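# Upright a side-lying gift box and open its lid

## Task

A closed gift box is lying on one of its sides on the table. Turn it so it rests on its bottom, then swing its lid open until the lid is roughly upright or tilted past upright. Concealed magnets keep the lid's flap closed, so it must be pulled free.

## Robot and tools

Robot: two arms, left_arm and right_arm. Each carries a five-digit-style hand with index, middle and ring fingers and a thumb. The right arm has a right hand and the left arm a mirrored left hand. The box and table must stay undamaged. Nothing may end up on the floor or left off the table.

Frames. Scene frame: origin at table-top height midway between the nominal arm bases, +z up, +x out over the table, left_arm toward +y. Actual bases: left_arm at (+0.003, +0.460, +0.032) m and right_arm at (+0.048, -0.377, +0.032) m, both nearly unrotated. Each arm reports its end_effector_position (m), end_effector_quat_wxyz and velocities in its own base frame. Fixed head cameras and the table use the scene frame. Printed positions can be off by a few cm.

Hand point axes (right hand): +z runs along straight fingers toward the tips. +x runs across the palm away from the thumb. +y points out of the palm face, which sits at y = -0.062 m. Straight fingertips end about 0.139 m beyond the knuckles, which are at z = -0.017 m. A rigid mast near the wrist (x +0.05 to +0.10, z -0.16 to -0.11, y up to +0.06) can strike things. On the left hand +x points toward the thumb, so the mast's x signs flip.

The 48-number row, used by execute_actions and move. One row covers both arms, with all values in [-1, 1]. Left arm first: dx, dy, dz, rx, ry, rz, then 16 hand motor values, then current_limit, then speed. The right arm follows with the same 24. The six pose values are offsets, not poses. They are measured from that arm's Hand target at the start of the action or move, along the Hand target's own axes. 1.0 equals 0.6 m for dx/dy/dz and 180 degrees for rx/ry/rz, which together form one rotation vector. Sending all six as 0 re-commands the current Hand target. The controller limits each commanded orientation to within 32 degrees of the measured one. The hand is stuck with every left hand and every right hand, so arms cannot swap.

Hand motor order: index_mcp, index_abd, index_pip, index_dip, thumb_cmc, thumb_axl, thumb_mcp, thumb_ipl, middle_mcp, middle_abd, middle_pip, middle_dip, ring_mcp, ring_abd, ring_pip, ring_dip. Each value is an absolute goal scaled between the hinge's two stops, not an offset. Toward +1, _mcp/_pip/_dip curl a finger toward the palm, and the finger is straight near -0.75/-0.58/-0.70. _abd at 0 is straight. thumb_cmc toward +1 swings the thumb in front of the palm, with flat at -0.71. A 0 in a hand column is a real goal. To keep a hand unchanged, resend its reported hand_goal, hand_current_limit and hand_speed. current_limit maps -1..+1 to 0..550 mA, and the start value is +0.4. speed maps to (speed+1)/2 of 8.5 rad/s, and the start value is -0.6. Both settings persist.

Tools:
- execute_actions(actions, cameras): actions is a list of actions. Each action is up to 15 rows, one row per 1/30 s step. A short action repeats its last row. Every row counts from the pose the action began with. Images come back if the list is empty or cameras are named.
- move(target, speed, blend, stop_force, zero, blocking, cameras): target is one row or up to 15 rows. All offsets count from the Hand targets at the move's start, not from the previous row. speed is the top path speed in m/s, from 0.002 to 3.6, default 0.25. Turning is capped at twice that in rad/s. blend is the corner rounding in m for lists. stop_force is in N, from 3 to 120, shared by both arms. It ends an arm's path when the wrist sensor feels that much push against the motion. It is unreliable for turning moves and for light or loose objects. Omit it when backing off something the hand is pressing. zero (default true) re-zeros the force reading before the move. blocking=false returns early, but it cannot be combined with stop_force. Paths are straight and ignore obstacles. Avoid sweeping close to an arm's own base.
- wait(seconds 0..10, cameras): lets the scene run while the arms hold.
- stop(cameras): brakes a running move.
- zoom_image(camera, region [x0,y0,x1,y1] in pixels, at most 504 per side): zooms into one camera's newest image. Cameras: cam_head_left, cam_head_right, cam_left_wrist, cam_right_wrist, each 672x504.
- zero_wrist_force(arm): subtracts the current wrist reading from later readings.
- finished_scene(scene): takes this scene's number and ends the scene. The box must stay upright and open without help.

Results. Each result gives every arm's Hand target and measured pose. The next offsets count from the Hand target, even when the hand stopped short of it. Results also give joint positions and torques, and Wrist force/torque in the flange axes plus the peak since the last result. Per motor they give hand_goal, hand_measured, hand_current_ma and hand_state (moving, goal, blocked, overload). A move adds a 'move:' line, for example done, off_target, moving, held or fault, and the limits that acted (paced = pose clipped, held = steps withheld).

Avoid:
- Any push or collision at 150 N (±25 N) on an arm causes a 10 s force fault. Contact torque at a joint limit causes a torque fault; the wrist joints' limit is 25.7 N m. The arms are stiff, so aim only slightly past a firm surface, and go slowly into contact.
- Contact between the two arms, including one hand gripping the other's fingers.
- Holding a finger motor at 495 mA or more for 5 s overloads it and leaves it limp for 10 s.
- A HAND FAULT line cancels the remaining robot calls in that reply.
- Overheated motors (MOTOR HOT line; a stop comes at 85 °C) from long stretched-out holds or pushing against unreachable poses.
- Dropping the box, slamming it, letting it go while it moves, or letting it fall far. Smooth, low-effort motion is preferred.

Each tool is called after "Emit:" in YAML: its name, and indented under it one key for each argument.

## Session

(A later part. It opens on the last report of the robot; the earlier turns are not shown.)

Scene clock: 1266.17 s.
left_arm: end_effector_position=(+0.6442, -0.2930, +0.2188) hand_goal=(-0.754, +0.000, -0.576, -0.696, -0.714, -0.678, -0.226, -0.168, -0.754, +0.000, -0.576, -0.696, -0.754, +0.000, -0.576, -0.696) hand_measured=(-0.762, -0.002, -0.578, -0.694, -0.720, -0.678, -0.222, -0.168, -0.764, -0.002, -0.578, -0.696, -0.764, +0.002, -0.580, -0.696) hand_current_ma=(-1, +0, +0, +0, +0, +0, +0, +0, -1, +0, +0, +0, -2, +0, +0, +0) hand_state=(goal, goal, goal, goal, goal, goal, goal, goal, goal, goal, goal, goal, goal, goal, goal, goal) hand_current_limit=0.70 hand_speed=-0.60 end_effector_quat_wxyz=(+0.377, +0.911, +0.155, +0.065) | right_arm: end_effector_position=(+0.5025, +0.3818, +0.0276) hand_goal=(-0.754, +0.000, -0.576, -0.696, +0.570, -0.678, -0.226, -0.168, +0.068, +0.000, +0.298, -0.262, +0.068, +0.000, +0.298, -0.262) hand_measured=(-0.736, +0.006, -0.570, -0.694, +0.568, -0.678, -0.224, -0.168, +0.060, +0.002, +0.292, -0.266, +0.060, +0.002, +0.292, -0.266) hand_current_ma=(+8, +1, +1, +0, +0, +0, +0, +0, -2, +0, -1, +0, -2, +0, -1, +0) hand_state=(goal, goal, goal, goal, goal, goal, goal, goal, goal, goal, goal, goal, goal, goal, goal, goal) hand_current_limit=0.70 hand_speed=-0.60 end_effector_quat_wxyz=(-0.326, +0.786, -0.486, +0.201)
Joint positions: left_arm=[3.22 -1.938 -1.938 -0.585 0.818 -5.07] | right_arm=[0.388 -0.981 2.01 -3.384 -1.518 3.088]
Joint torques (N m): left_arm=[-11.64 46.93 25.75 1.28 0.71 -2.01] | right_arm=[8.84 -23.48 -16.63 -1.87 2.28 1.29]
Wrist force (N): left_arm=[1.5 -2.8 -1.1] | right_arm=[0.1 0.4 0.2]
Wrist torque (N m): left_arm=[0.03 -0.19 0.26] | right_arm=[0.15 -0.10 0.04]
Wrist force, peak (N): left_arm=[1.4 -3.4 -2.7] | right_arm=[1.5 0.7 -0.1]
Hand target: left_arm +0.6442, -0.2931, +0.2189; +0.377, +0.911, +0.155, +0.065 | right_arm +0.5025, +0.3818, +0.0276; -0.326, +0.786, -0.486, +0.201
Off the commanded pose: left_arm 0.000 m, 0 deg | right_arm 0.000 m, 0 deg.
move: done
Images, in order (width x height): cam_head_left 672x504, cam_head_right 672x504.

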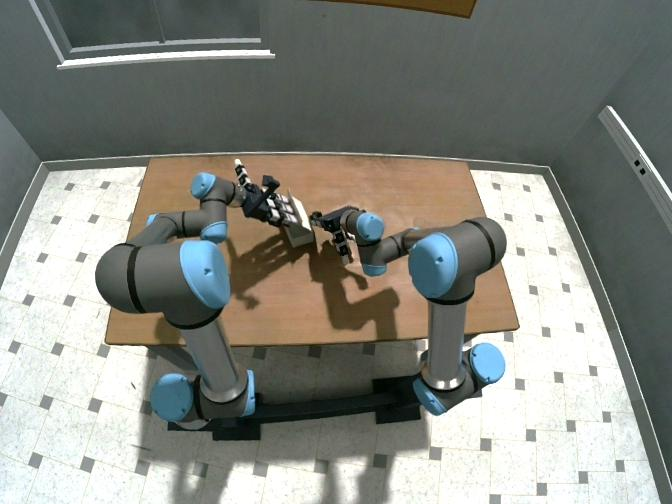

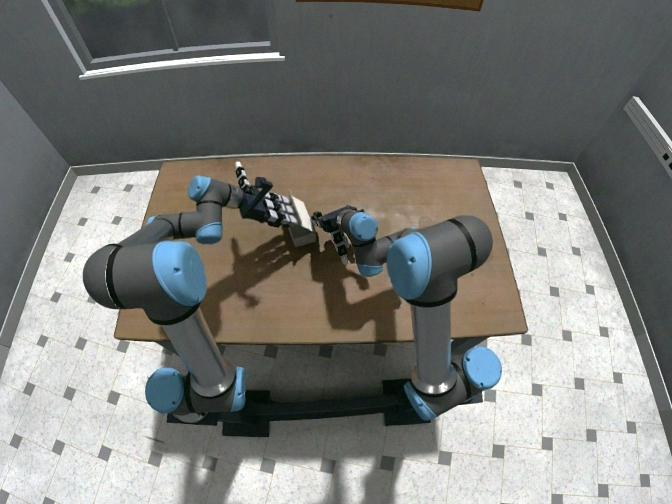

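Emit:
move:
  target:
    - [0,0.0295,0.0082,0,0,0,-0.754,0,-0.576,-0.696,-0.714,-0.678,-0.226,-0.168,-0.754,0,-0.576,-0.696,-0.754,0,-0.576,-0.696,0.7,-0.6,0,0,0,0,0,0,-0.754,0,-0.576,-0.696,0.57,-0.678,-0.226,-0.168,0.068,0,0.298,-0.262,0.068,0,0.298,-0.262,0.7,-0.6]
    - [0,0.0566,0.0236,0,0,0,-0.754,0,-0.576,-0.696,-0.714,-0.678,-0.226,-0.168,-0.754,0,-0.576,-0.696,-0.754,0,-0.576,-0.696,0.7,-0.6,0,0,0,0,0,0,-0.754,0,-0.576,-0.696,0.57,-0.678,-0.226,-0.168,0.068,0,0.298,-0.262,0.068,0,0.298,-0.262,0.7,-0.6]
  speed: 0.04
  blend: [0.006, 0]
  cameras: ["cam_head_right", "cam_head_left"]

Emit:
zoom_image:
  camera: "cam_head_right"
  region: [248, 180, 360, 264]

Emit:
zoom_image:
  camera: "cam_head_left"
  region: [240, 180, 352, 264]

Scene clock: 1274.33 s.
left_arm: end_effector_position=(+0.6554, -0.3251, +0.2329) hand_goal=(-0.754, +0.000, -0.576, -0.696, -0.714, -0.678, -0.226, -0.168, -0.754, +0.000, -0.576, -0.696, -0.754, +0.000, -0.576, -0.696) hand_measured=(-0.762, -0.002, -0.578, -0.694, -0.720, -0.678, -0.222, -0.168, -0.764, -0.002, -0.578, -0.696, -0.764, +0.002, -0.580, -0.696) hand_current_ma=(-1, +0, +0, +0, +0, +0, +0, +0, -1, +0, +0, +0, -2, +0, +0, +0) hand_state=(goal, goal, goal, goal, goal, goal, goal, goal, goal, goal, goal, goal, goal, goal, goal, goal) hand_current_limit=0.70 hand_speed=-0.60 end_effector_quat_wxyz=(+0.377, +0.911, +0.155, +0.065) end_effector_velocity=(+0.001, -0.001, +0.002) end_effector_angular_velocity=(+0.000, -0.003, +0.000) | right_arm: end_effector_position=(+0.5025, +0.3818, +0.0276) hand_goal=(-0.754, +0.000, -0.576, -0.696, +0.570, -0.678, -0.226, -0.168, +0.068, +0.000, +0.298, -0.262, +0.068, +0.000, +0.298, -0.262) hand_measured=(-0.736, +0.006, -0.570, -0.694, +0.568, -0.678, -0.224, -0.168, +0.060, +0.002, +0.292, -0.266, +0.060, +0.002, +0.292, -0.266) hand_current_ma=(+8, +1, +1, +0, +0, +0, +0, +0, -2, +0, -1, +0, -2, +0, -1, +0) hand_state=(goal, goal, goal, goal, goal, goal, goal, goal, goal, goal, goal, goal, goal, goal, goal, goal) hand_current_limit=0.70 hand_speed=-0.60 end_effector_quat_wxyz=(-0.326, +0.786, -0.486, +0.201)
Joint positions: left_arm=[3.161 -1.959 -1.875 -0.574 0.835 -5.148] | right_arm=[0.388 -0.981 2.01 -3.384 -1.518 3.088]
Joint velocities: left_arm=[-0.002 -0.001 0.005 0.002 0.001 -0.003] | right_arm=[within noise]
Joint torques (N m): left_arm=[-10.78 25.76 27.44 4.03 0.73 -2.28] | right_arm=[7 -24.56 -14.69 -2.58 0.95 1.08]
Wrist force (N): left_arm=[1.4 -2.8 -1.6] | right_arm=[0.6 0.5 0.4]
Wrist torque (N m): left_arm=[0.06 -0.23 0.26] | right_arm=[0.13 -0.11 0.08]
Wrist force, peak (N): left_arm=[1.7 -3.0 -1.6] | right_arm=[0.6 0.7 0.4]
Hand target: left_arm +0.6555, -0.3253, +0.2329; +0.377, +0.911, +0.155, +0.065 | right_arm +0.5025, +0.3818, +0.0276; -0.326, +0.786, -0.486, +0.201
Off the commanded pose: left_arm 0.000 m, 0 deg | right_arm 0.000 m, 0 deg.
move: done
Images, in order (width x height): cam_head_left 672x504, cam_head_right 672x504.

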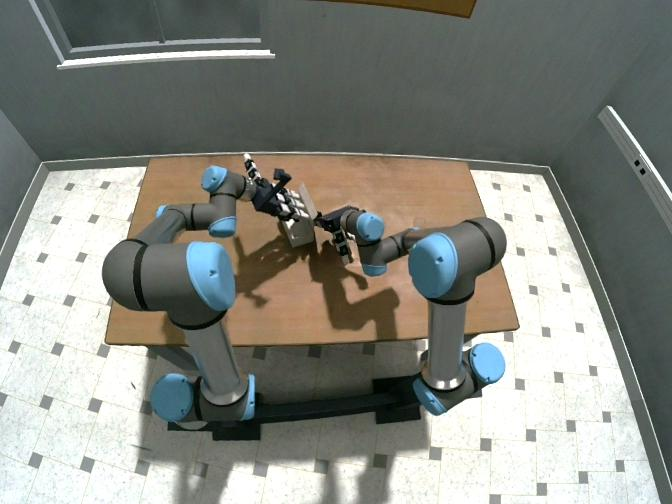

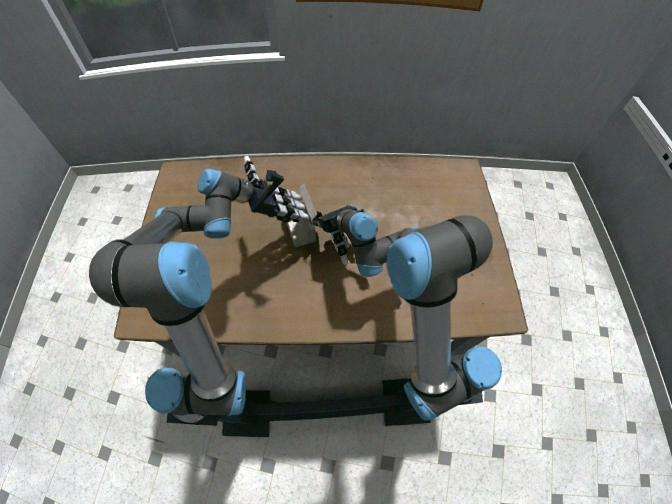

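Scaled by 4.500 from the camera's 672x504 image, which has a finer 960x720 frame.

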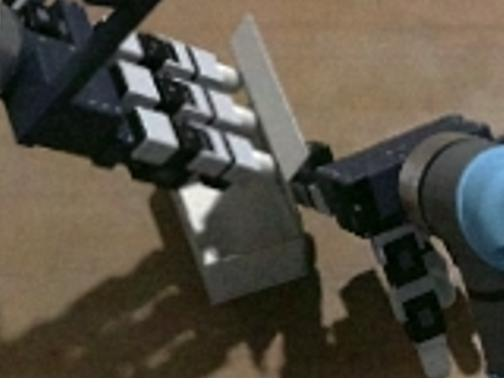

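Scaled by 4.500 from the camera's 672x504 image, which has a finer 960x720 frame.

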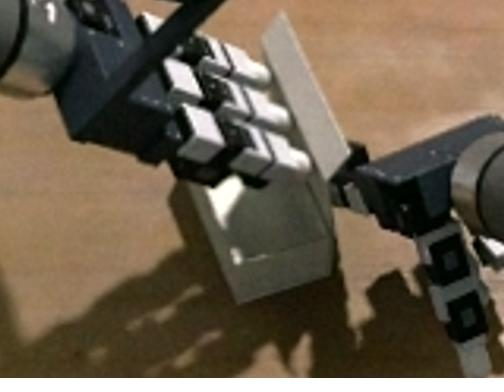

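Emit:
move:
  target: [0,0.0153,0.013,0,0,0,-0.754,0,-0.576,-0.696,-0.714,-0.678,-0.226,-0.168,-0.754,0,-0.576,-0.696,-0.754,0,-0.576,-0.696,0.7,-0.6,0,0,0,0,0,0,-0.754,0,-0.576,-0.696,0.57,-0.678,-0.226,-0.168,0.068,0,0.298,-0.262,0.068,0,0.298,-0.262,0.7,-0.6]
  speed: 0.03
  stop_force: 3
  cameras: ["cam_head_right", "cam_right_wrist"]

Emit:
zoom_image:
  camera: "cam_head_right"
  region: [248, 180, 360, 264]

Scene clock: 1280.53 s.
left_arm: end_effector_position=(+0.6594, -0.3366, +0.2339) hand_goal=(-0.754, +0.000, -0.576, -0.696, -0.714, -0.678, -0.226, -0.168, -0.754, +0.000, -0.576, -0.696, -0.754, +0.000, -0.576, -0.696) hand_measured=(-0.762, -0.002, -0.578, -0.694, -0.720, -0.678, -0.222, -0.168, -0.764, -0.002, -0.578, -0.696, -0.764, +0.002, -0.580, -0.696) hand_current_ma=(-1, +0, +0, +0, +0, +0, +0, +0, -1, +0, +0, +0, -2, +0, +0, +0) hand_state=(goal, goal, goal, goal, goal, goal, goal, goal, goal, goal, goal, goal, goal, goal, goal, goal) hand_current_limit=0.70 hand_speed=-0.60 end_effector_quat_wxyz=(+0.377, +0.911, +0.155, +0.065) | right_arm: end_effector_position=(+0.5025, +0.3818, +0.0276) hand_goal=(-0.754, +0.000, -0.576, -0.696, +0.570, -0.678, -0.226, -0.168, +0.068, +0.000, +0.298, -0.262, +0.068, +0.000, +0.298, -0.262) hand_measured=(-0.736, +0.006, -0.570, -0.694, +0.568, -0.678, -0.224, -0.168, +0.060, +0.002, +0.292, -0.266, +0.060, +0.002, +0.292, -0.266) hand_current_ma=(+8, +1, +1, +0, +0, +0, +0, +0, -2, +0, -1, +0, -2, +0, -1, +0) hand_state=(goal, goal, goal, goal, goal, goal, goal, goal, goal, goal, goal, goal, goal, goal, goal, goal) hand_current_limit=0.70 hand_speed=-0.60 end_effector_quat_wxyz=(-0.326, +0.786, -0.486, +0.201)
Joint positions: left_arm=[3.14 -1.974 -1.855 -0.563 0.841 -5.174] | right_arm=[0.388 -0.981 2.01 -3.384 -1.518 3.088]
Joint torques (N m): left_arm=[-11.95 26.91 27.3 4.15 0.71 -2.34] | right_arm=[5.53 -24.56 -12.57 -3.26 -0.47 0.93]
Wrist force (N): left_arm=[1.3 -2.8 -1.7] | right_arm=[0.5 0.6 0.3]
Wrist torque (N m): left_arm=[0.05 -0.22 0.26] | right_arm=[0.15 -0.08 0.08]
Wrist force, peak (N): left_arm=[1.3 -3.0 -1.9] | right_arm=[0.7 0.9 0.3]
Hand target: left_arm +0.6594, -0.3366, +0.2339; +0.377, +0.911, +0.155, +0.065 | right_arm +0.5025, +0.3818, +0.0276; -0.326, +0.786, -0.486, +0.201
Off the commanded pose: left_arm 0.000 m, 0 deg | right_arm 0.000 m, 0 deg.
move: done
camera_calibration:
cam_right_wrist: T_world_to_cam=[[-0.791289, 0.463035, -0.399325, 0.256678], [-0.280291, 0.305732, 0.909926, -0.0484604], [0.543414, 0.831941, -0.112138, -0.455616], [0, 0, 0, 1]] pos_world=[0.437111, 0.27501, 0.0955017]
Images, in order (width x height): cam_head_right 672x504, cam_right_wrist 672x504.

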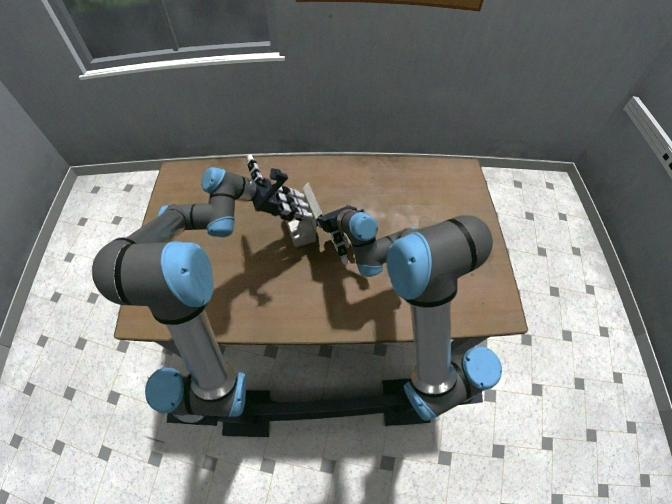

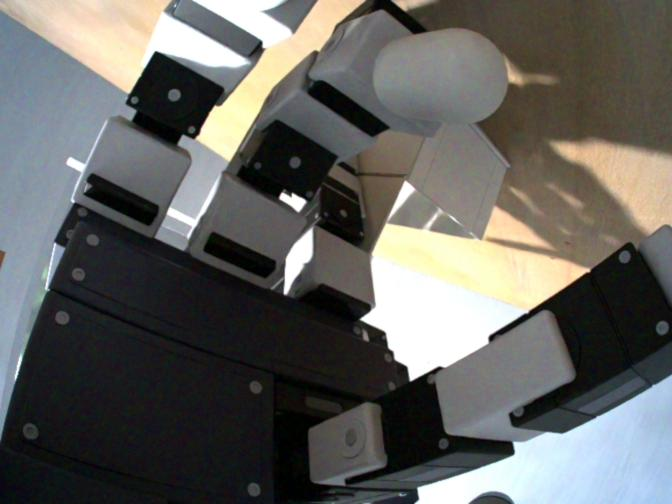

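Scaled by 4.500 from the camera's 672x504 image, which has a finer 960x720 frame.

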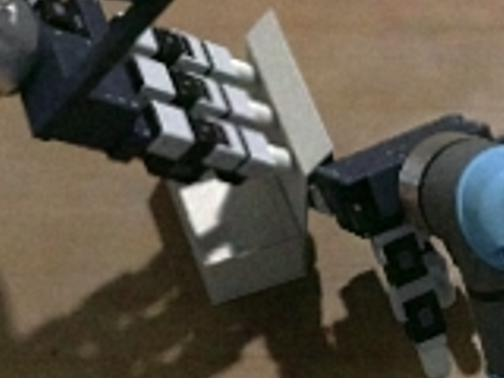

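Emit:
zoom_image:
  camera: "cam_head_right"
  region: [284, 180, 340, 243]

Emit:
zoom_image:
  camera: "cam_right_wrist"
  region: [280, 60, 532, 260]

Scaled by 8.000 from the camera's 672x504 image, which has a finer 960x720 frame.

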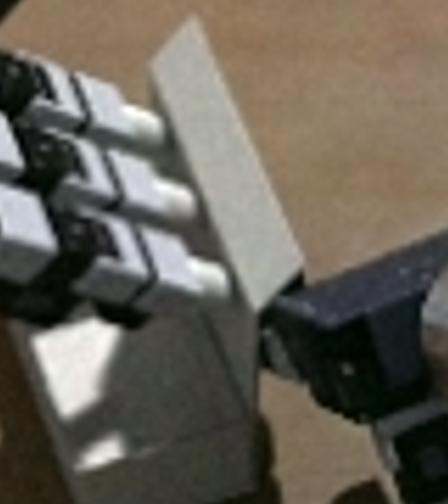

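Scaled by 2.000 from the camera's 672x504 image, which has a finer 960x720 frame.

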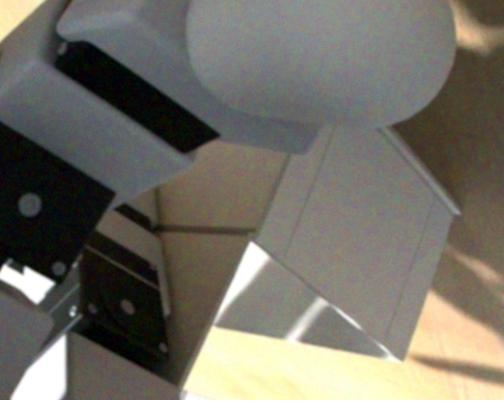

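Emit:
move:
  target:
    - [0,0.0141,0.0141,0,0,0,-0.754,0,-0.576,-0.696,-0.714,-0.678,-0.226,-0.168,-0.754,0,-0.576,-0.696,-0.754,0,-0.576,-0.696,0.7,-0.6,0.0199,0.0015,-0.0015,0,0,0,-0.754,0,-0.576,-0.696,0.57,-0.678,-0.226,-0.168,0.068,0,0.298,-0.262,0.068,0,0.298,-0.262,0.7,-0.6]
    - [0,0.0141,0.0141,0,0,0,-0.754,0,-0.576,-0.696,-0.714,-0.678,-0.226,-0.168,-0.754,0,-0.576,-0.696,-0.754,0,-0.576,-0.696,0.7,-0.6,0.0497,0.0037,-0.0037,0,0,0,-0.754,0,-0.576,-0.696,0.57,-0.678,-0.226,-0.168,0.068,0,0.298,-0.262,0.068,0,0.298,-0.262,0.7,-0.6]
  speed: 0.04
  blend: [0.003, 0]
  cameras: ["cam_head_right", "cam_head_left"]

Emit:
zoom_image:
  camera: "cam_head_right"
  region: [270, 180, 354, 243]

Emit:
zoom_image:
  camera: "cam_head_left"
  region: [260, 180, 344, 243]

Scene clock: 1307.57 s.
left_arm: end_effector_position=(+0.6634, -0.3479, +0.2339) hand_goal=(-0.754, +0.000, -0.576, -0.696, -0.714, -0.678, -0.226, -0.168, -0.754, +0.000, -0.576, -0.696, -0.754, +0.000, -0.576, -0.696) hand_measured=(-0.762, -0.002, -0.578, -0.694, -0.720, -0.678, -0.222, -0.168, -0.764, -0.002, -0.578, -0.696, -0.764, +0.002, -0.580, -0.696) hand_current_ma=(-1, +0, +0, +0, +0, +0, +0, +0, -1, +0, +0, +0, -2, +0, +0, +0) hand_state=(goal, goal, goal, goal, goal, goal, goal, goal, goal, goal, goal, goal, goal, goal, goal, goal) hand_current_limit=0.70 hand_speed=-0.60 end_effector_quat_wxyz=(+0.377, +0.911, +0.155, +0.065) | right_arm: end_effector_position=(+0.5129, +0.3539, +0.0276) hand_goal=(-0.754, +0.000, -0.576, -0.696, +0.570, -0.678, -0.226, -0.168, +0.068, +0.000, +0.298, -0.262, +0.068, +0.000, +0.298, -0.262) hand_measured=(-0.736, +0.004, -0.570, -0.694, +0.568, -0.678, -0.224, -0.168, +0.060, +0.002, +0.292, -0.266, +0.060, +0.002, +0.292, -0.266) hand_current_ma=(+8, +0, +1, +0, +0, +0, +0, +0, -2, +0, -1, +0, -2, +0, -1, +0) hand_state=(goal, goal, goal, goal, goal, goal, goal, goal, goal, goal, goal, goal, goal, goal, goal, goal) hand_current_limit=0.70 hand_speed=-0.60 end_effector_quat_wxyz=(-0.326, +0.786, -0.486, +0.201)
Joint positions: left_arm=[3.12 -1.99 -1.834 -0.55 0.847 -5.199] | right_arm=[0.328 -0.992 2.034 -3.393 -1.476 3.046]
Joint torques (N m): left_arm=[-11.39 27.4 27.02 4.12 0.83 -2.3] | right_arm=[-8.95 -46.36 -5.64 -4.86 3.02 -1.45]
Wrist force (N): left_arm=[1.2 -2.5 -1.1] | right_arm=[0.2 0.3 0.1]
Wrist torque (N m): left_arm=[-0.01 -0.17 0.23] | right_arm=[0.15 -0.10 0.21]
Wrist force, peak (N): left_arm=[1.4 -3.0 -1.7] | right_arm=[0.7 0.8 0.4]
Hand target: left_arm +0.6634, -0.3479, +0.2339; +0.377, +0.911, +0.155, +0.065 | right_arm +0.5130, +0.3537, +0.0276; -0.326, +0.786, -0.486, +0.201
Off the commanded pose: left_arm 0.000 m, 0 deg | right_arm 0.000 m, 0 deg.
move: done
Images, in order (width x height): cam_head_left 672x504, cam_head_right 672x504.

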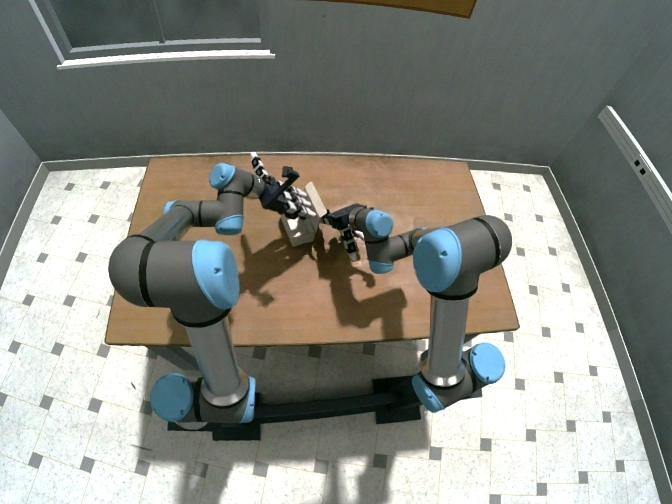

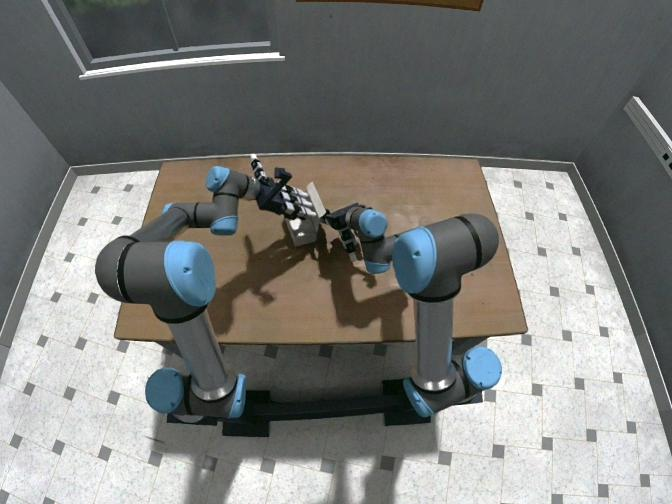

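Scaled by 6.000 from the camera's 672x504 image, which has a finer 960x720 frame.

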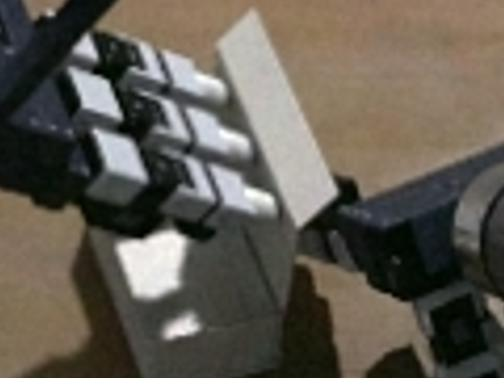

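Scaled by 6.000 from the camera's 672x504 image, which has a finer 960x720 frame.

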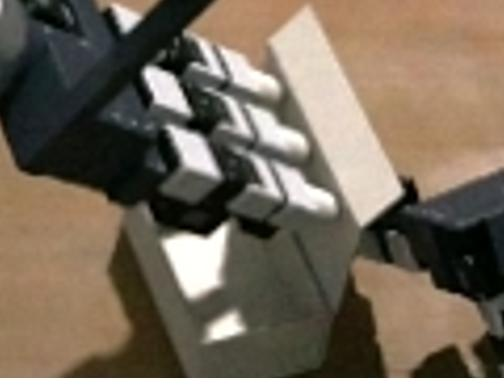

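Emit:
move:
  target: [0,0.0177,0.0177,0,0,0,-0.754,0,-0.576,-0.696,-0.714,-0.678,-0.226,-0.168,-0.754,0,-0.576,-0.696,-0.754,0,-0.576,-0.696,0.7,-0.6,0,0,0,0,0,0,-0.754,0,-0.576,-0.696,0.57,-0.678,-0.226,-0.168,0.068,0,0.298,-0.262,0.068,0,0.298,-0.262,0.7,-0.6]
  speed: 0.03
  stop_force: 3
  cameras: ["cam_head_right", "cam_right_wrist"]

Emit:
zoom_image:
  camera: "cam_head_right"
  region: [270, 180, 354, 243]

Emit:
zoom_image:
  camera: "cam_right_wrist"
  region: [280, 60, 532, 260]

Scene clock: 1317.90 s.
left_arm: end_effector_position=(+0.6683, -0.3621, +0.2339) hand_goal=(-0.754, +0.000, -0.576, -0.696, -0.714, -0.678, -0.226, -0.168, -0.754, +0.000, -0.576, -0.696, -0.754, +0.000, -0.576, -0.696) hand_measured=(-0.762, -0.002, -0.578, -0.694, -0.720, -0.678, -0.222, -0.168, -0.764, -0.002, -0.578, -0.696, -0.764, +0.002, -0.580, -0.696) hand_current_ma=(-1, +0, +0, +0, +0, +0, +0, +0, -1, +0, +0, +0, -2, +0, +0, +0) hand_state=(goal, goal, goal, goal, goal, goal, goal, goal, goal, goal, goal, goal, goal, goal, goal, goal) hand_current_limit=0.70 hand_speed=-0.60 end_effector_quat_wxyz=(+0.377, +0.911, +0.155, +0.065) | right_arm: end_effector_position=(+0.5130, +0.3537, +0.0276) hand_goal=(-0.754, +0.000, -0.576, -0.696, +0.570, -0.678, -0.226, -0.168, +0.068, +0.000, +0.298, -0.262, +0.068, +0.000, +0.298, -0.262) hand_measured=(-0.736, +0.004, -0.570, -0.694, +0.568, -0.678, -0.224, -0.168, +0.060, +0.002, +0.292, -0.266, +0.060, +0.002, +0.292, -0.266) hand_current_ma=(+8, +0, +1, +0, +0, +0, +0, +0, -2, +0, -1, +0, -2, +0, -1, +0) hand_state=(goal, goal, goal, goal, goal, goal, goal, goal, goal, goal, goal, goal, goal, goal, goal, goal) hand_current_limit=0.70 hand_speed=-0.60 end_effector_quat_wxyz=(-0.326, +0.786, -0.486, +0.201)
Joint positions: left_arm=[3.096 -2.011 -1.808 -0.536 0.856 -5.229] | right_arm=[0.328 -0.992 2.034 -3.393 -1.476 3.046]
Joint torques (N m): left_arm=[-11.3 28.66 27.95 4.13 0.92 -2.3] | right_arm=[-10.5 -46.55 -6.28 -4.85 2.89 -1.68]
Wrist force (N): left_arm=[1.4 -2.5 -1.3] | right_arm=[0.2 0.5 0.2]
Wrist torque (N m): left_arm=[0.00 -0.21 0.26] | right_arm=[0.17 -0.11 0.21]
Wrist force, peak (N): left_arm=[1.3 -2.9 -1.6] | right_arm=[0.0 0.8 0.1]
Hand target: left_arm +0.6683, -0.3621, +0.2339; +0.377, +0.911, +0.155, +0.065 | right_arm +0.5130, +0.3537, +0.0276; -0.326, +0.786, -0.486, +0.201
Off the commanded pose: left_arm 0.000 m, 0 deg | right_arm 0.000 m, 0 deg.
move: done
camera_calibration:
cam_right_wrist: T_world_to_cam=[[-0.791289, 0.463035, -0.399325, 0.277998], [-0.280291, 0.305732, 0.909926, -0.0369263], [0.543414, 0.831941, -0.112138, -0.437944], [0, 0, 0, 1]] pos_world=[0.447611, 0.24691, 0.0955017]
Images, in order (width x height): cam_head_right 672x504, cam_right_wrist 672x504.

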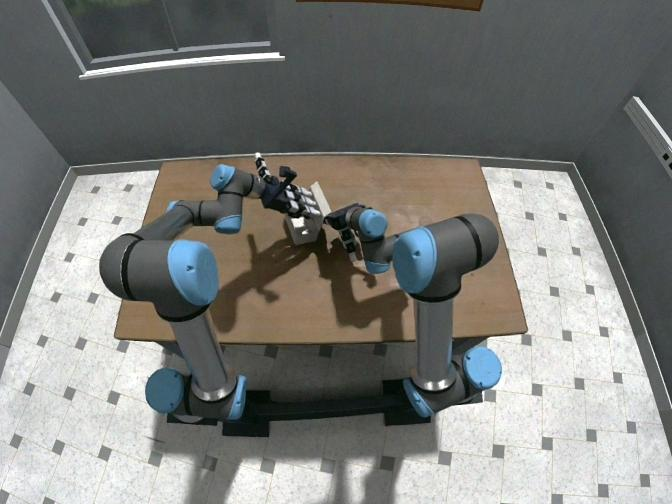

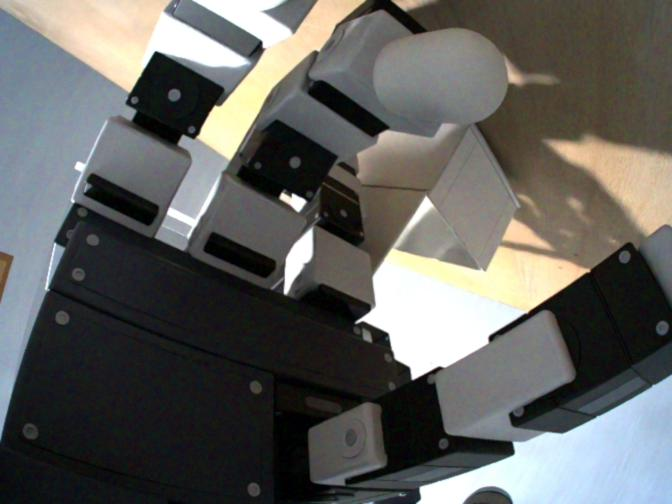

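Scaled by 6.000 from the camera's 672x504 image, which has a finer 960x720 frame.

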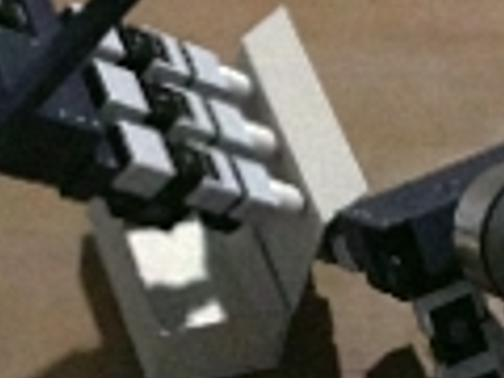

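Scaled by 2.000 from the camera's 672x504 image, which has a finer 960x720 frame.

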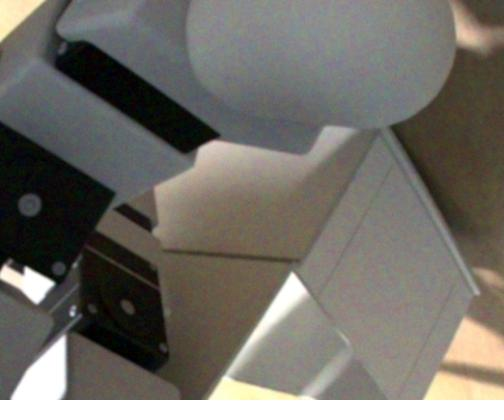

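Emit:
move:
  target: [0,0,-0.1,0,0,0,-0.754,0,-0.576,-0.696,-0.714,-0.678,-0.226,-0.168,-0.754,0,-0.576,-0.696,-0.754,0,-0.576,-0.696,0.7,-0.6,0,0,0,0,0,0,-0.754,0,-0.576,-0.696,0.57,-0.678,-0.226,-0.168,0.068,0,0.298,-0.262,0.068,0,0.298,-0.262,0.7,-0.6]
  speed: 0.08
  cameras: ["cam_head_right", "cam_head_left"]

Emit:
zoom_image:
  camera: "cam_head_right"
  region: [270, 180, 354, 243]

Emit:
zoom_image:
  camera: "cam_head_left"
  region: [260, 180, 344, 243]

Scene clock: 1327.13 s.
left_arm: end_effector_position=(+0.6543, -0.3221, +0.2763) hand_goal=(-0.754, +0.000, -0.576, -0.696, -0.714, -0.678, -0.226, -0.168, -0.754, +0.000, -0.576, -0.696, -0.754, +0.000, -0.576, -0.696) hand_measured=(-0.762, -0.002, -0.578, -0.694, -0.720, -0.678, -0.222, -0.168, -0.764, -0.002, -0.578, -0.696, -0.764, +0.002, -0.580, -0.696) hand_current_ma=(-1, +0, +0, +0, +0, +0, +0, +0, -1, +0, +0, +0, -2, +0, +0, +0) hand_state=(goal, goal, goal, goal, goal, goal, goal, goal, goal, goal, goal, goal, goal, goal, goal, goal) hand_current_limit=0.70 hand_speed=-0.60 end_effector_quat_wxyz=(+0.377, +0.911, +0.155, +0.065) | right_arm: end_effector_position=(+0.5130, +0.3537, +0.0276) hand_goal=(-0.754, +0.000, -0.576, -0.696, +0.570, -0.678, -0.226, -0.168, +0.068, +0.000, +0.298, -0.262, +0.068, +0.000, +0.298, -0.262) hand_measured=(-0.736, +0.004, -0.570, -0.694, +0.568, -0.678, -0.224, -0.168, +0.060, +0.002, +0.292, -0.266, +0.060, +0.002, +0.292, -0.266) hand_current_ma=(+8, +0, +1, +0, +0, +0, +0, +0, -2, +0, -1, +0, -2, +0, -1, +0) hand_state=(goal, goal, goal, goal, goal, goal, goal, goal, goal, goal, goal, goal, goal, goal, goal, goal) hand_current_limit=0.70 hand_speed=-0.60 end_effector_quat_wxyz=(-0.326, +0.786, -0.486, +0.201)
Joint positions: left_arm=[3.166 -1.892 -1.835 -0.687 0.833 -5.141] | right_arm=[0.328 -0.992 2.034 -3.393 -1.476 3.046]
Joint torques (N m): left_arm=[11.49 46.29 13.34 1.38 -3.45 1.88] | right_arm=[-10.74 -46.35 -5.74 -4.68 2.88 -1.54]
Wrist force (N): left_arm=[1.6 -2.3 -1.8] | right_arm=[-0.1 0.4 0.1]
Wrist torque (N m): left_arm=[0.05 -0.24 0.14] | right_arm=[0.16 -0.07 0.18]
Wrist force, peak (N): left_arm=[1.7 -2.4 -2.2] | right_arm=[0.1 0.9 -0.1]
Hand target: left_arm +0.6543, -0.3220, +0.2763; +0.377, +0.911, +0.155, +0.065 | right_arm +0.5130, +0.3537, +0.0276; -0.326, +0.786, -0.486, +0.201
Off the commanded pose: left_arm 0.000 m, 0 deg | right_arm 0.000 m, 0 deg.
move: done
Images, in order (width x height): cam_head_left 672x504, cam_head_right 672x504.

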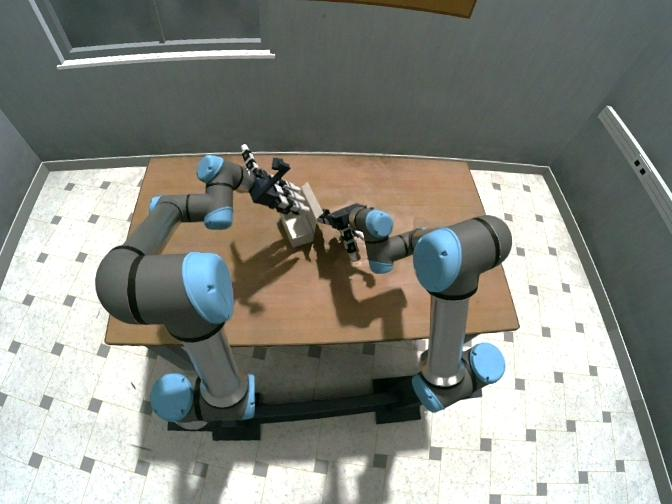

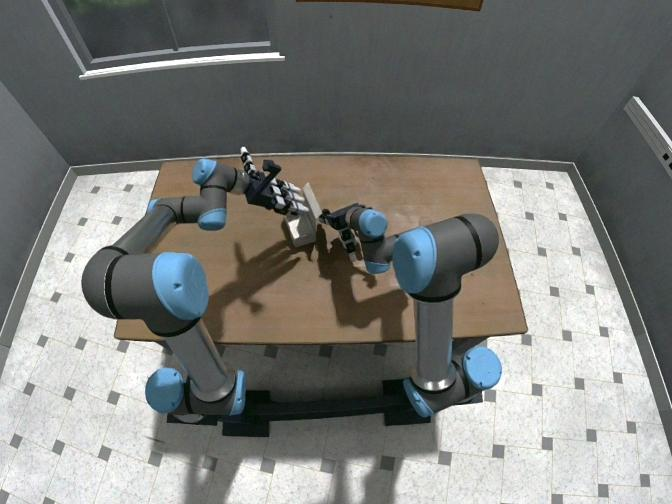

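Scaled by 6.000 from the camera's 672x504 image, which has a finer 960x720 frame.

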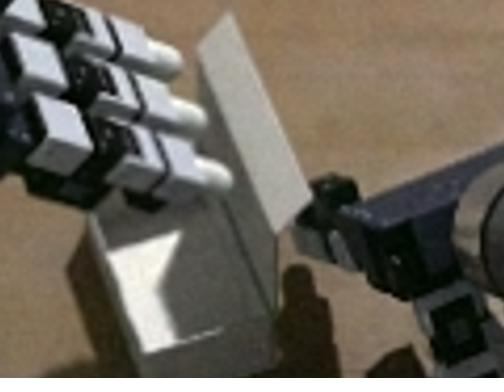

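Scaled by 6.000 from the camera's 672x504 image, which has a finer 960x720 frame.

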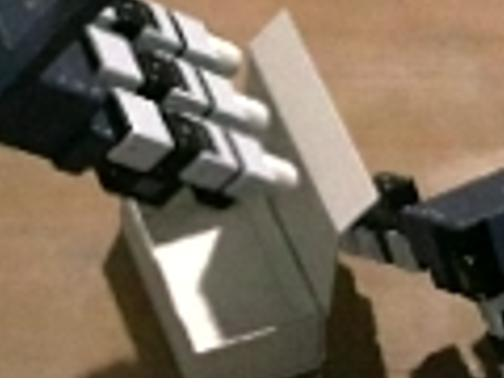

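Emit:
move:
  target: [0,0,0,0,0,0,-0.754,0,-0.576,-0.696,-0.714,-0.678,-0.226,-0.168,-0.754,0,-0.576,-0.696,-0.754,0,-0.576,-0.696,0.7,-0.6,0.058,0.0043,-0.0043,0,0,0,-0.754,0,-0.576,-0.696,0.57,-0.678,-0.226,-0.168,0.068,0,0.298,-0.262,0.068,0,0.298,-0.262,0.7,-0.6]
  speed: 0.06
  cameras: ["cam_head_right", "cam_head_left"]

Emit:
zoom_image:
  camera: "cam_head_right"
  region: [270, 180, 354, 243]

Emit:
zoom_image:
  camera: "cam_head_left"
  region: [260, 180, 344, 243]

Scene clock: 1359.27 s.
left_arm: end_effector_position=(+0.6543, -0.3220, +0.2763) hand_goal=(-0.754, +0.000, -0.576, -0.696, -0.714, -0.678, -0.226, -0.168, -0.754, +0.000, -0.576, -0.696, -0.754, +0.000, -0.576, -0.696) hand_measured=(-0.762, -0.002, -0.578, -0.694, -0.720, -0.678, -0.222, -0.168, -0.764, -0.002, -0.578, -0.696, -0.764, +0.002, -0.580, -0.696) hand_current_ma=(-1, +0, +0, +0, +0, +0, +0, +0, -1, +0, +0, +0, -2, +0, +0, +0) hand_state=(goal, goal, goal, goal, goal, goal, goal, goal, goal, goal, goal, goal, goal, goal, goal, goal) hand_current_limit=0.70 hand_speed=-0.60 end_effector_quat_wxyz=(+0.377, +0.911, +0.155, +0.065) | right_arm: end_effector_position=(+0.5252, +0.3211, +0.0276) hand_goal=(-0.754, +0.000, -0.576, -0.696, +0.570, -0.678, -0.226, -0.168, +0.068, +0.000, +0.298, -0.262, +0.068, +0.000, +0.298, -0.262) hand_measured=(-0.736, +0.004, -0.570, -0.694, +0.568, -0.678, -0.224, -0.168, +0.060, +0.002, +0.292, -0.266, +0.060, +0.002, +0.292, -0.266) hand_current_ma=(+8, +0, +1, +0, +0, +0, +0, +0, -2, +0, -1, +0, -2, +0, -1, +0) hand_state=(goal, goal, goal, goal, goal, goal, goal, goal, goal, goal, goal, goal, goal, goal, goal, goal) hand_current_limit=0.70 hand_speed=-0.60 end_effector_quat_wxyz=(-0.326, +0.786, -0.486, +0.201)
Joint positions: left_arm=[3.166 -1.891 -1.835 -0.687 0.833 -5.14] | right_arm=[0.258 -1.003 2.055 -3.398 -1.427 2.996]
Joint torques (N m): left_arm=[12.88 46.22 14.88 1.37 -3.26 2.04] | right_arm=[-10.76 -45.62 -4.85 -4.78 3.2 -1.36]
Wrist force (N): left_arm=[1.6 -2.3 -1.6] | right_arm=[0.2 0.3 -0.2]
Wrist torque (N m): left_arm=[0.04 -0.24 0.14] | right_arm=[0.18 -0.10 0.21]
Wrist force, peak (N): left_arm=[1.7 -2.6 -1.8] | right_arm=[0.1 0.8 -0.3]
Hand target: left_arm +0.6543, -0.3220, +0.2763; +0.377, +0.911, +0.155, +0.065 | right_arm +0.5252, +0.3210, +0.0276; -0.326, +0.786, -0.486, +0.201
Off the commanded pose: left_arm 0.000 m, 0 deg | right_arm 0.000 m, 0 deg.
move: done
Images, in order (width x height): cam_head_left 672x504, cam_head_right 672x504.

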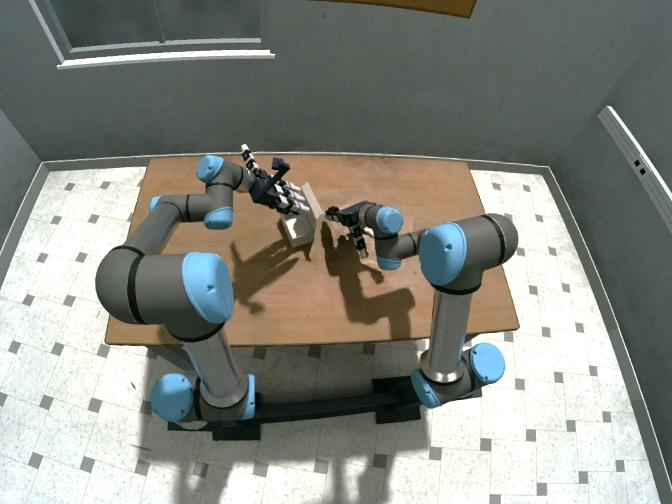

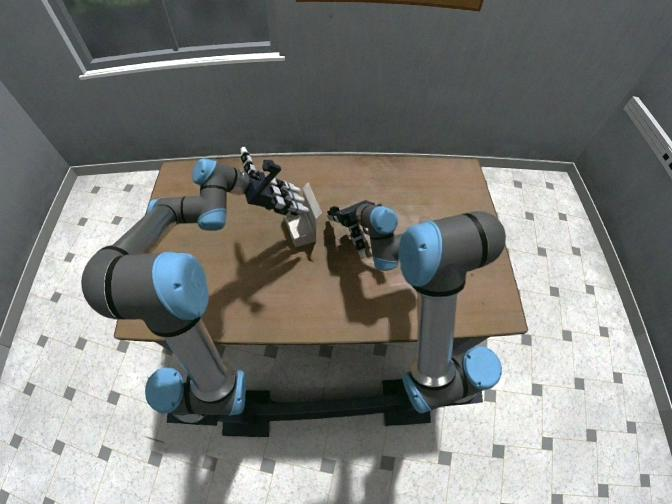

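Scaled by 6.000 from the camera's 672x504 image, which has a finer 960x720 frame.

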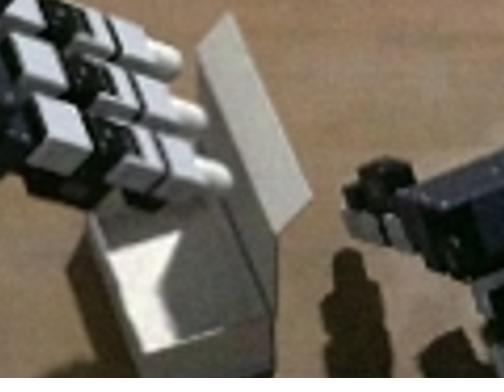

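Scaled by 6.000 from the camera's 672x504 image, which has a finer 960x720 frame.

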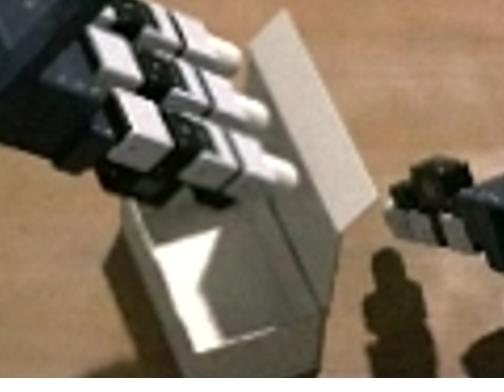

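Emit:
move:
  target: [0,-0.0825,-0.2003,0,0,0,-0.754,0,-0.576,-0.696,-0.714,-0.678,-0.226,-0.168,-0.754,0,-0.576,-0.696,-0.754,0,-0.576,-0.696,0.7,-0.6,0.0497,-0.0906,-0.098,0,0,0,-0.754,0,-0.576,-0.696,0.57,-0.678,-0.226,-0.168,0.068,0,0.298,-0.262,0.068,0,0.298,-0.262,0.7,-0.6]
  speed: 0.2
  cameras: ["cam_head_right", "cam_head_left"]

Emit:
zoom_image:
  camera: "cam_head_right"
  region: [270, 180, 354, 264]

Emit:
zoom_image:
  camera: "cam_head_left"
  region: [260, 180, 344, 264]

Scene clock: 1369.40 s.
left_arm: end_effector_position=(+0.6146, -0.2088, +0.3263) hand_goal=(-0.754, +0.000, -0.576, -0.696, -0.714, -0.678, -0.226, -0.168, -0.754, +0.000, -0.576, -0.696, -0.754, +0.000, -0.576, -0.696) hand_measured=(-0.762, -0.002, -0.578, -0.694, -0.720, -0.678, -0.222, -0.168, -0.764, -0.002, -0.578, -0.696, -0.764, +0.002, -0.580, -0.696) hand_current_ma=(-1, +0, +0, +0, +0, +0, +0, +0, -1, +0, +0, +0, -2, +0, +0, +0) hand_state=(goal, goal, goal, goal, goal, goal, goal, goal, goal, goal, goal, goal, goal, goal, goal, goal) hand_current_limit=0.70 hand_speed=-0.60 end_effector_quat_wxyz=(+0.377, +0.911, +0.155, +0.065) | right_arm: end_effector_position=(+0.5357, +0.2929, +0.1076) hand_goal=(-0.754, +0.000, -0.576, -0.696, +0.570, -0.678, -0.226, -0.168, +0.068, +0.000, +0.298, -0.262, +0.068, +0.000, +0.298, -0.262) hand_measured=(-0.736, +0.004, -0.570, -0.694, +0.568, -0.678, -0.224, -0.168, +0.060, +0.002, +0.292, -0.266, +0.060, +0.002, +0.292, -0.266) hand_current_ma=(+8, +0, +1, +0, +0, +0, +0, +0, -2, +0, -1, +0, -2, +0, -1, +0) hand_state=(goal, goal, goal, goal, goal, goal, goal, goal, goal, goal, goal, goal, goal, goal, goal, goal) hand_current_limit=0.70 hand_speed=-0.60 end_effector_quat_wxyz=(-0.326, +0.786, -0.486, +0.201)
Joint positions: left_arm=[3.389 -1.682 -1.894 -1.045 0.789 -4.839] | right_arm=[0.198 -1.184 2.037 -3.192 -1.384 2.952]
Joint torques (N m): left_arm=[11.79 38.46 31.01 1.12 -1.57 2.01] | right_arm=[-9.87 -41.95 -22.91 -1.14 3 -1.52]
Wrist force (N): left_arm=[1.4 -2.3 -1.5] | right_arm=[0.4 0.7 -0.1]
Wrist torque (N m): left_arm=[0.02 -0.21 0.12] | right_arm=[0.21 -0.11 0.25]
Wrist force, peak (N): left_arm=[1.7 -2.8 -2.7] | right_arm=[0.1 0.9 0.5]
Hand target: left_arm +0.6146, -0.2088, +0.3263; +0.377, +0.911, +0.155, +0.065 | right_arm +0.5357, +0.2929, +0.1076; -0.326, +0.786, -0.486, +0.201
Off the commanded pose: left_arm 0.000 m, 0 deg | right_arm 0.000 m, 0 deg.
move: done
Images, in order (width x height): cam_head_left 672x504, cam_head_right 672x504.

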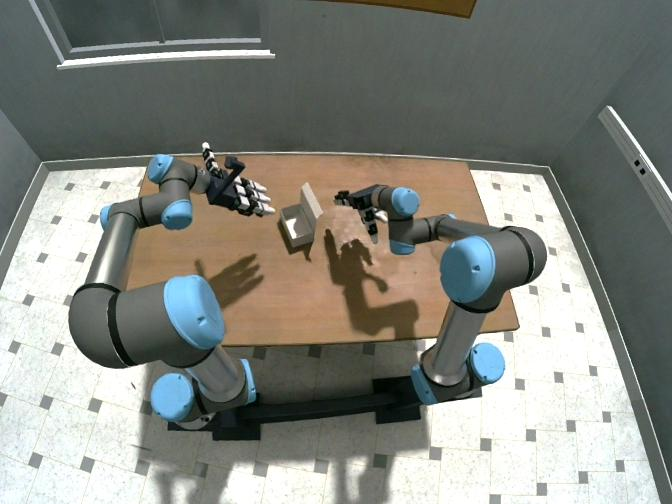

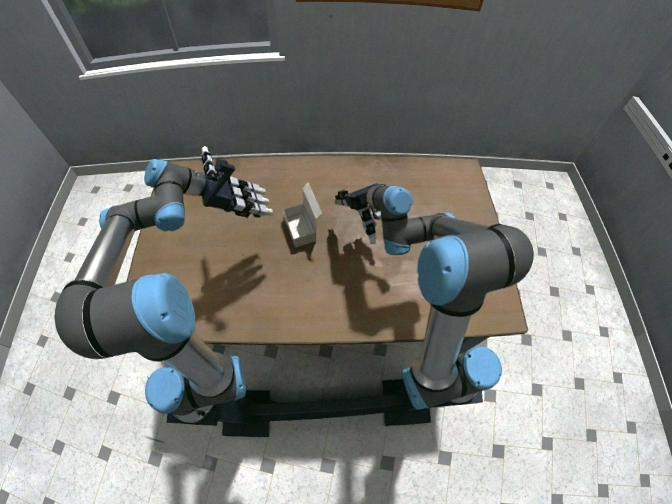

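Scaled by 6.000 from the camera's 672x504 image, which has a finer 960x720 frame.

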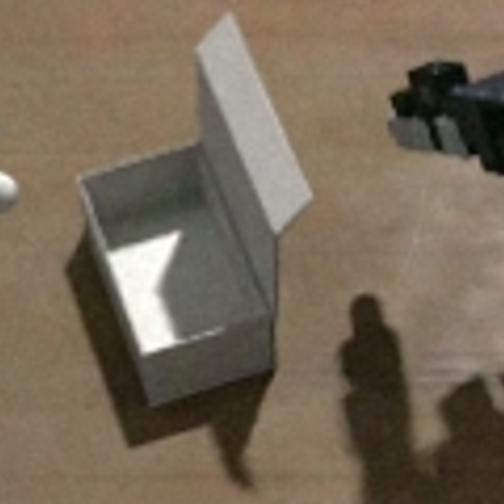

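Scaled by 6.000 from the camera's 672x504 image, which has a finer 960x720 frame.

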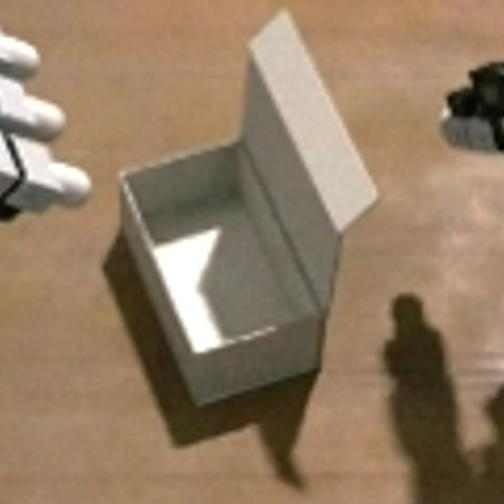

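Emit:
finished_scene:
  scene: 2

The scene is finished: the task was done.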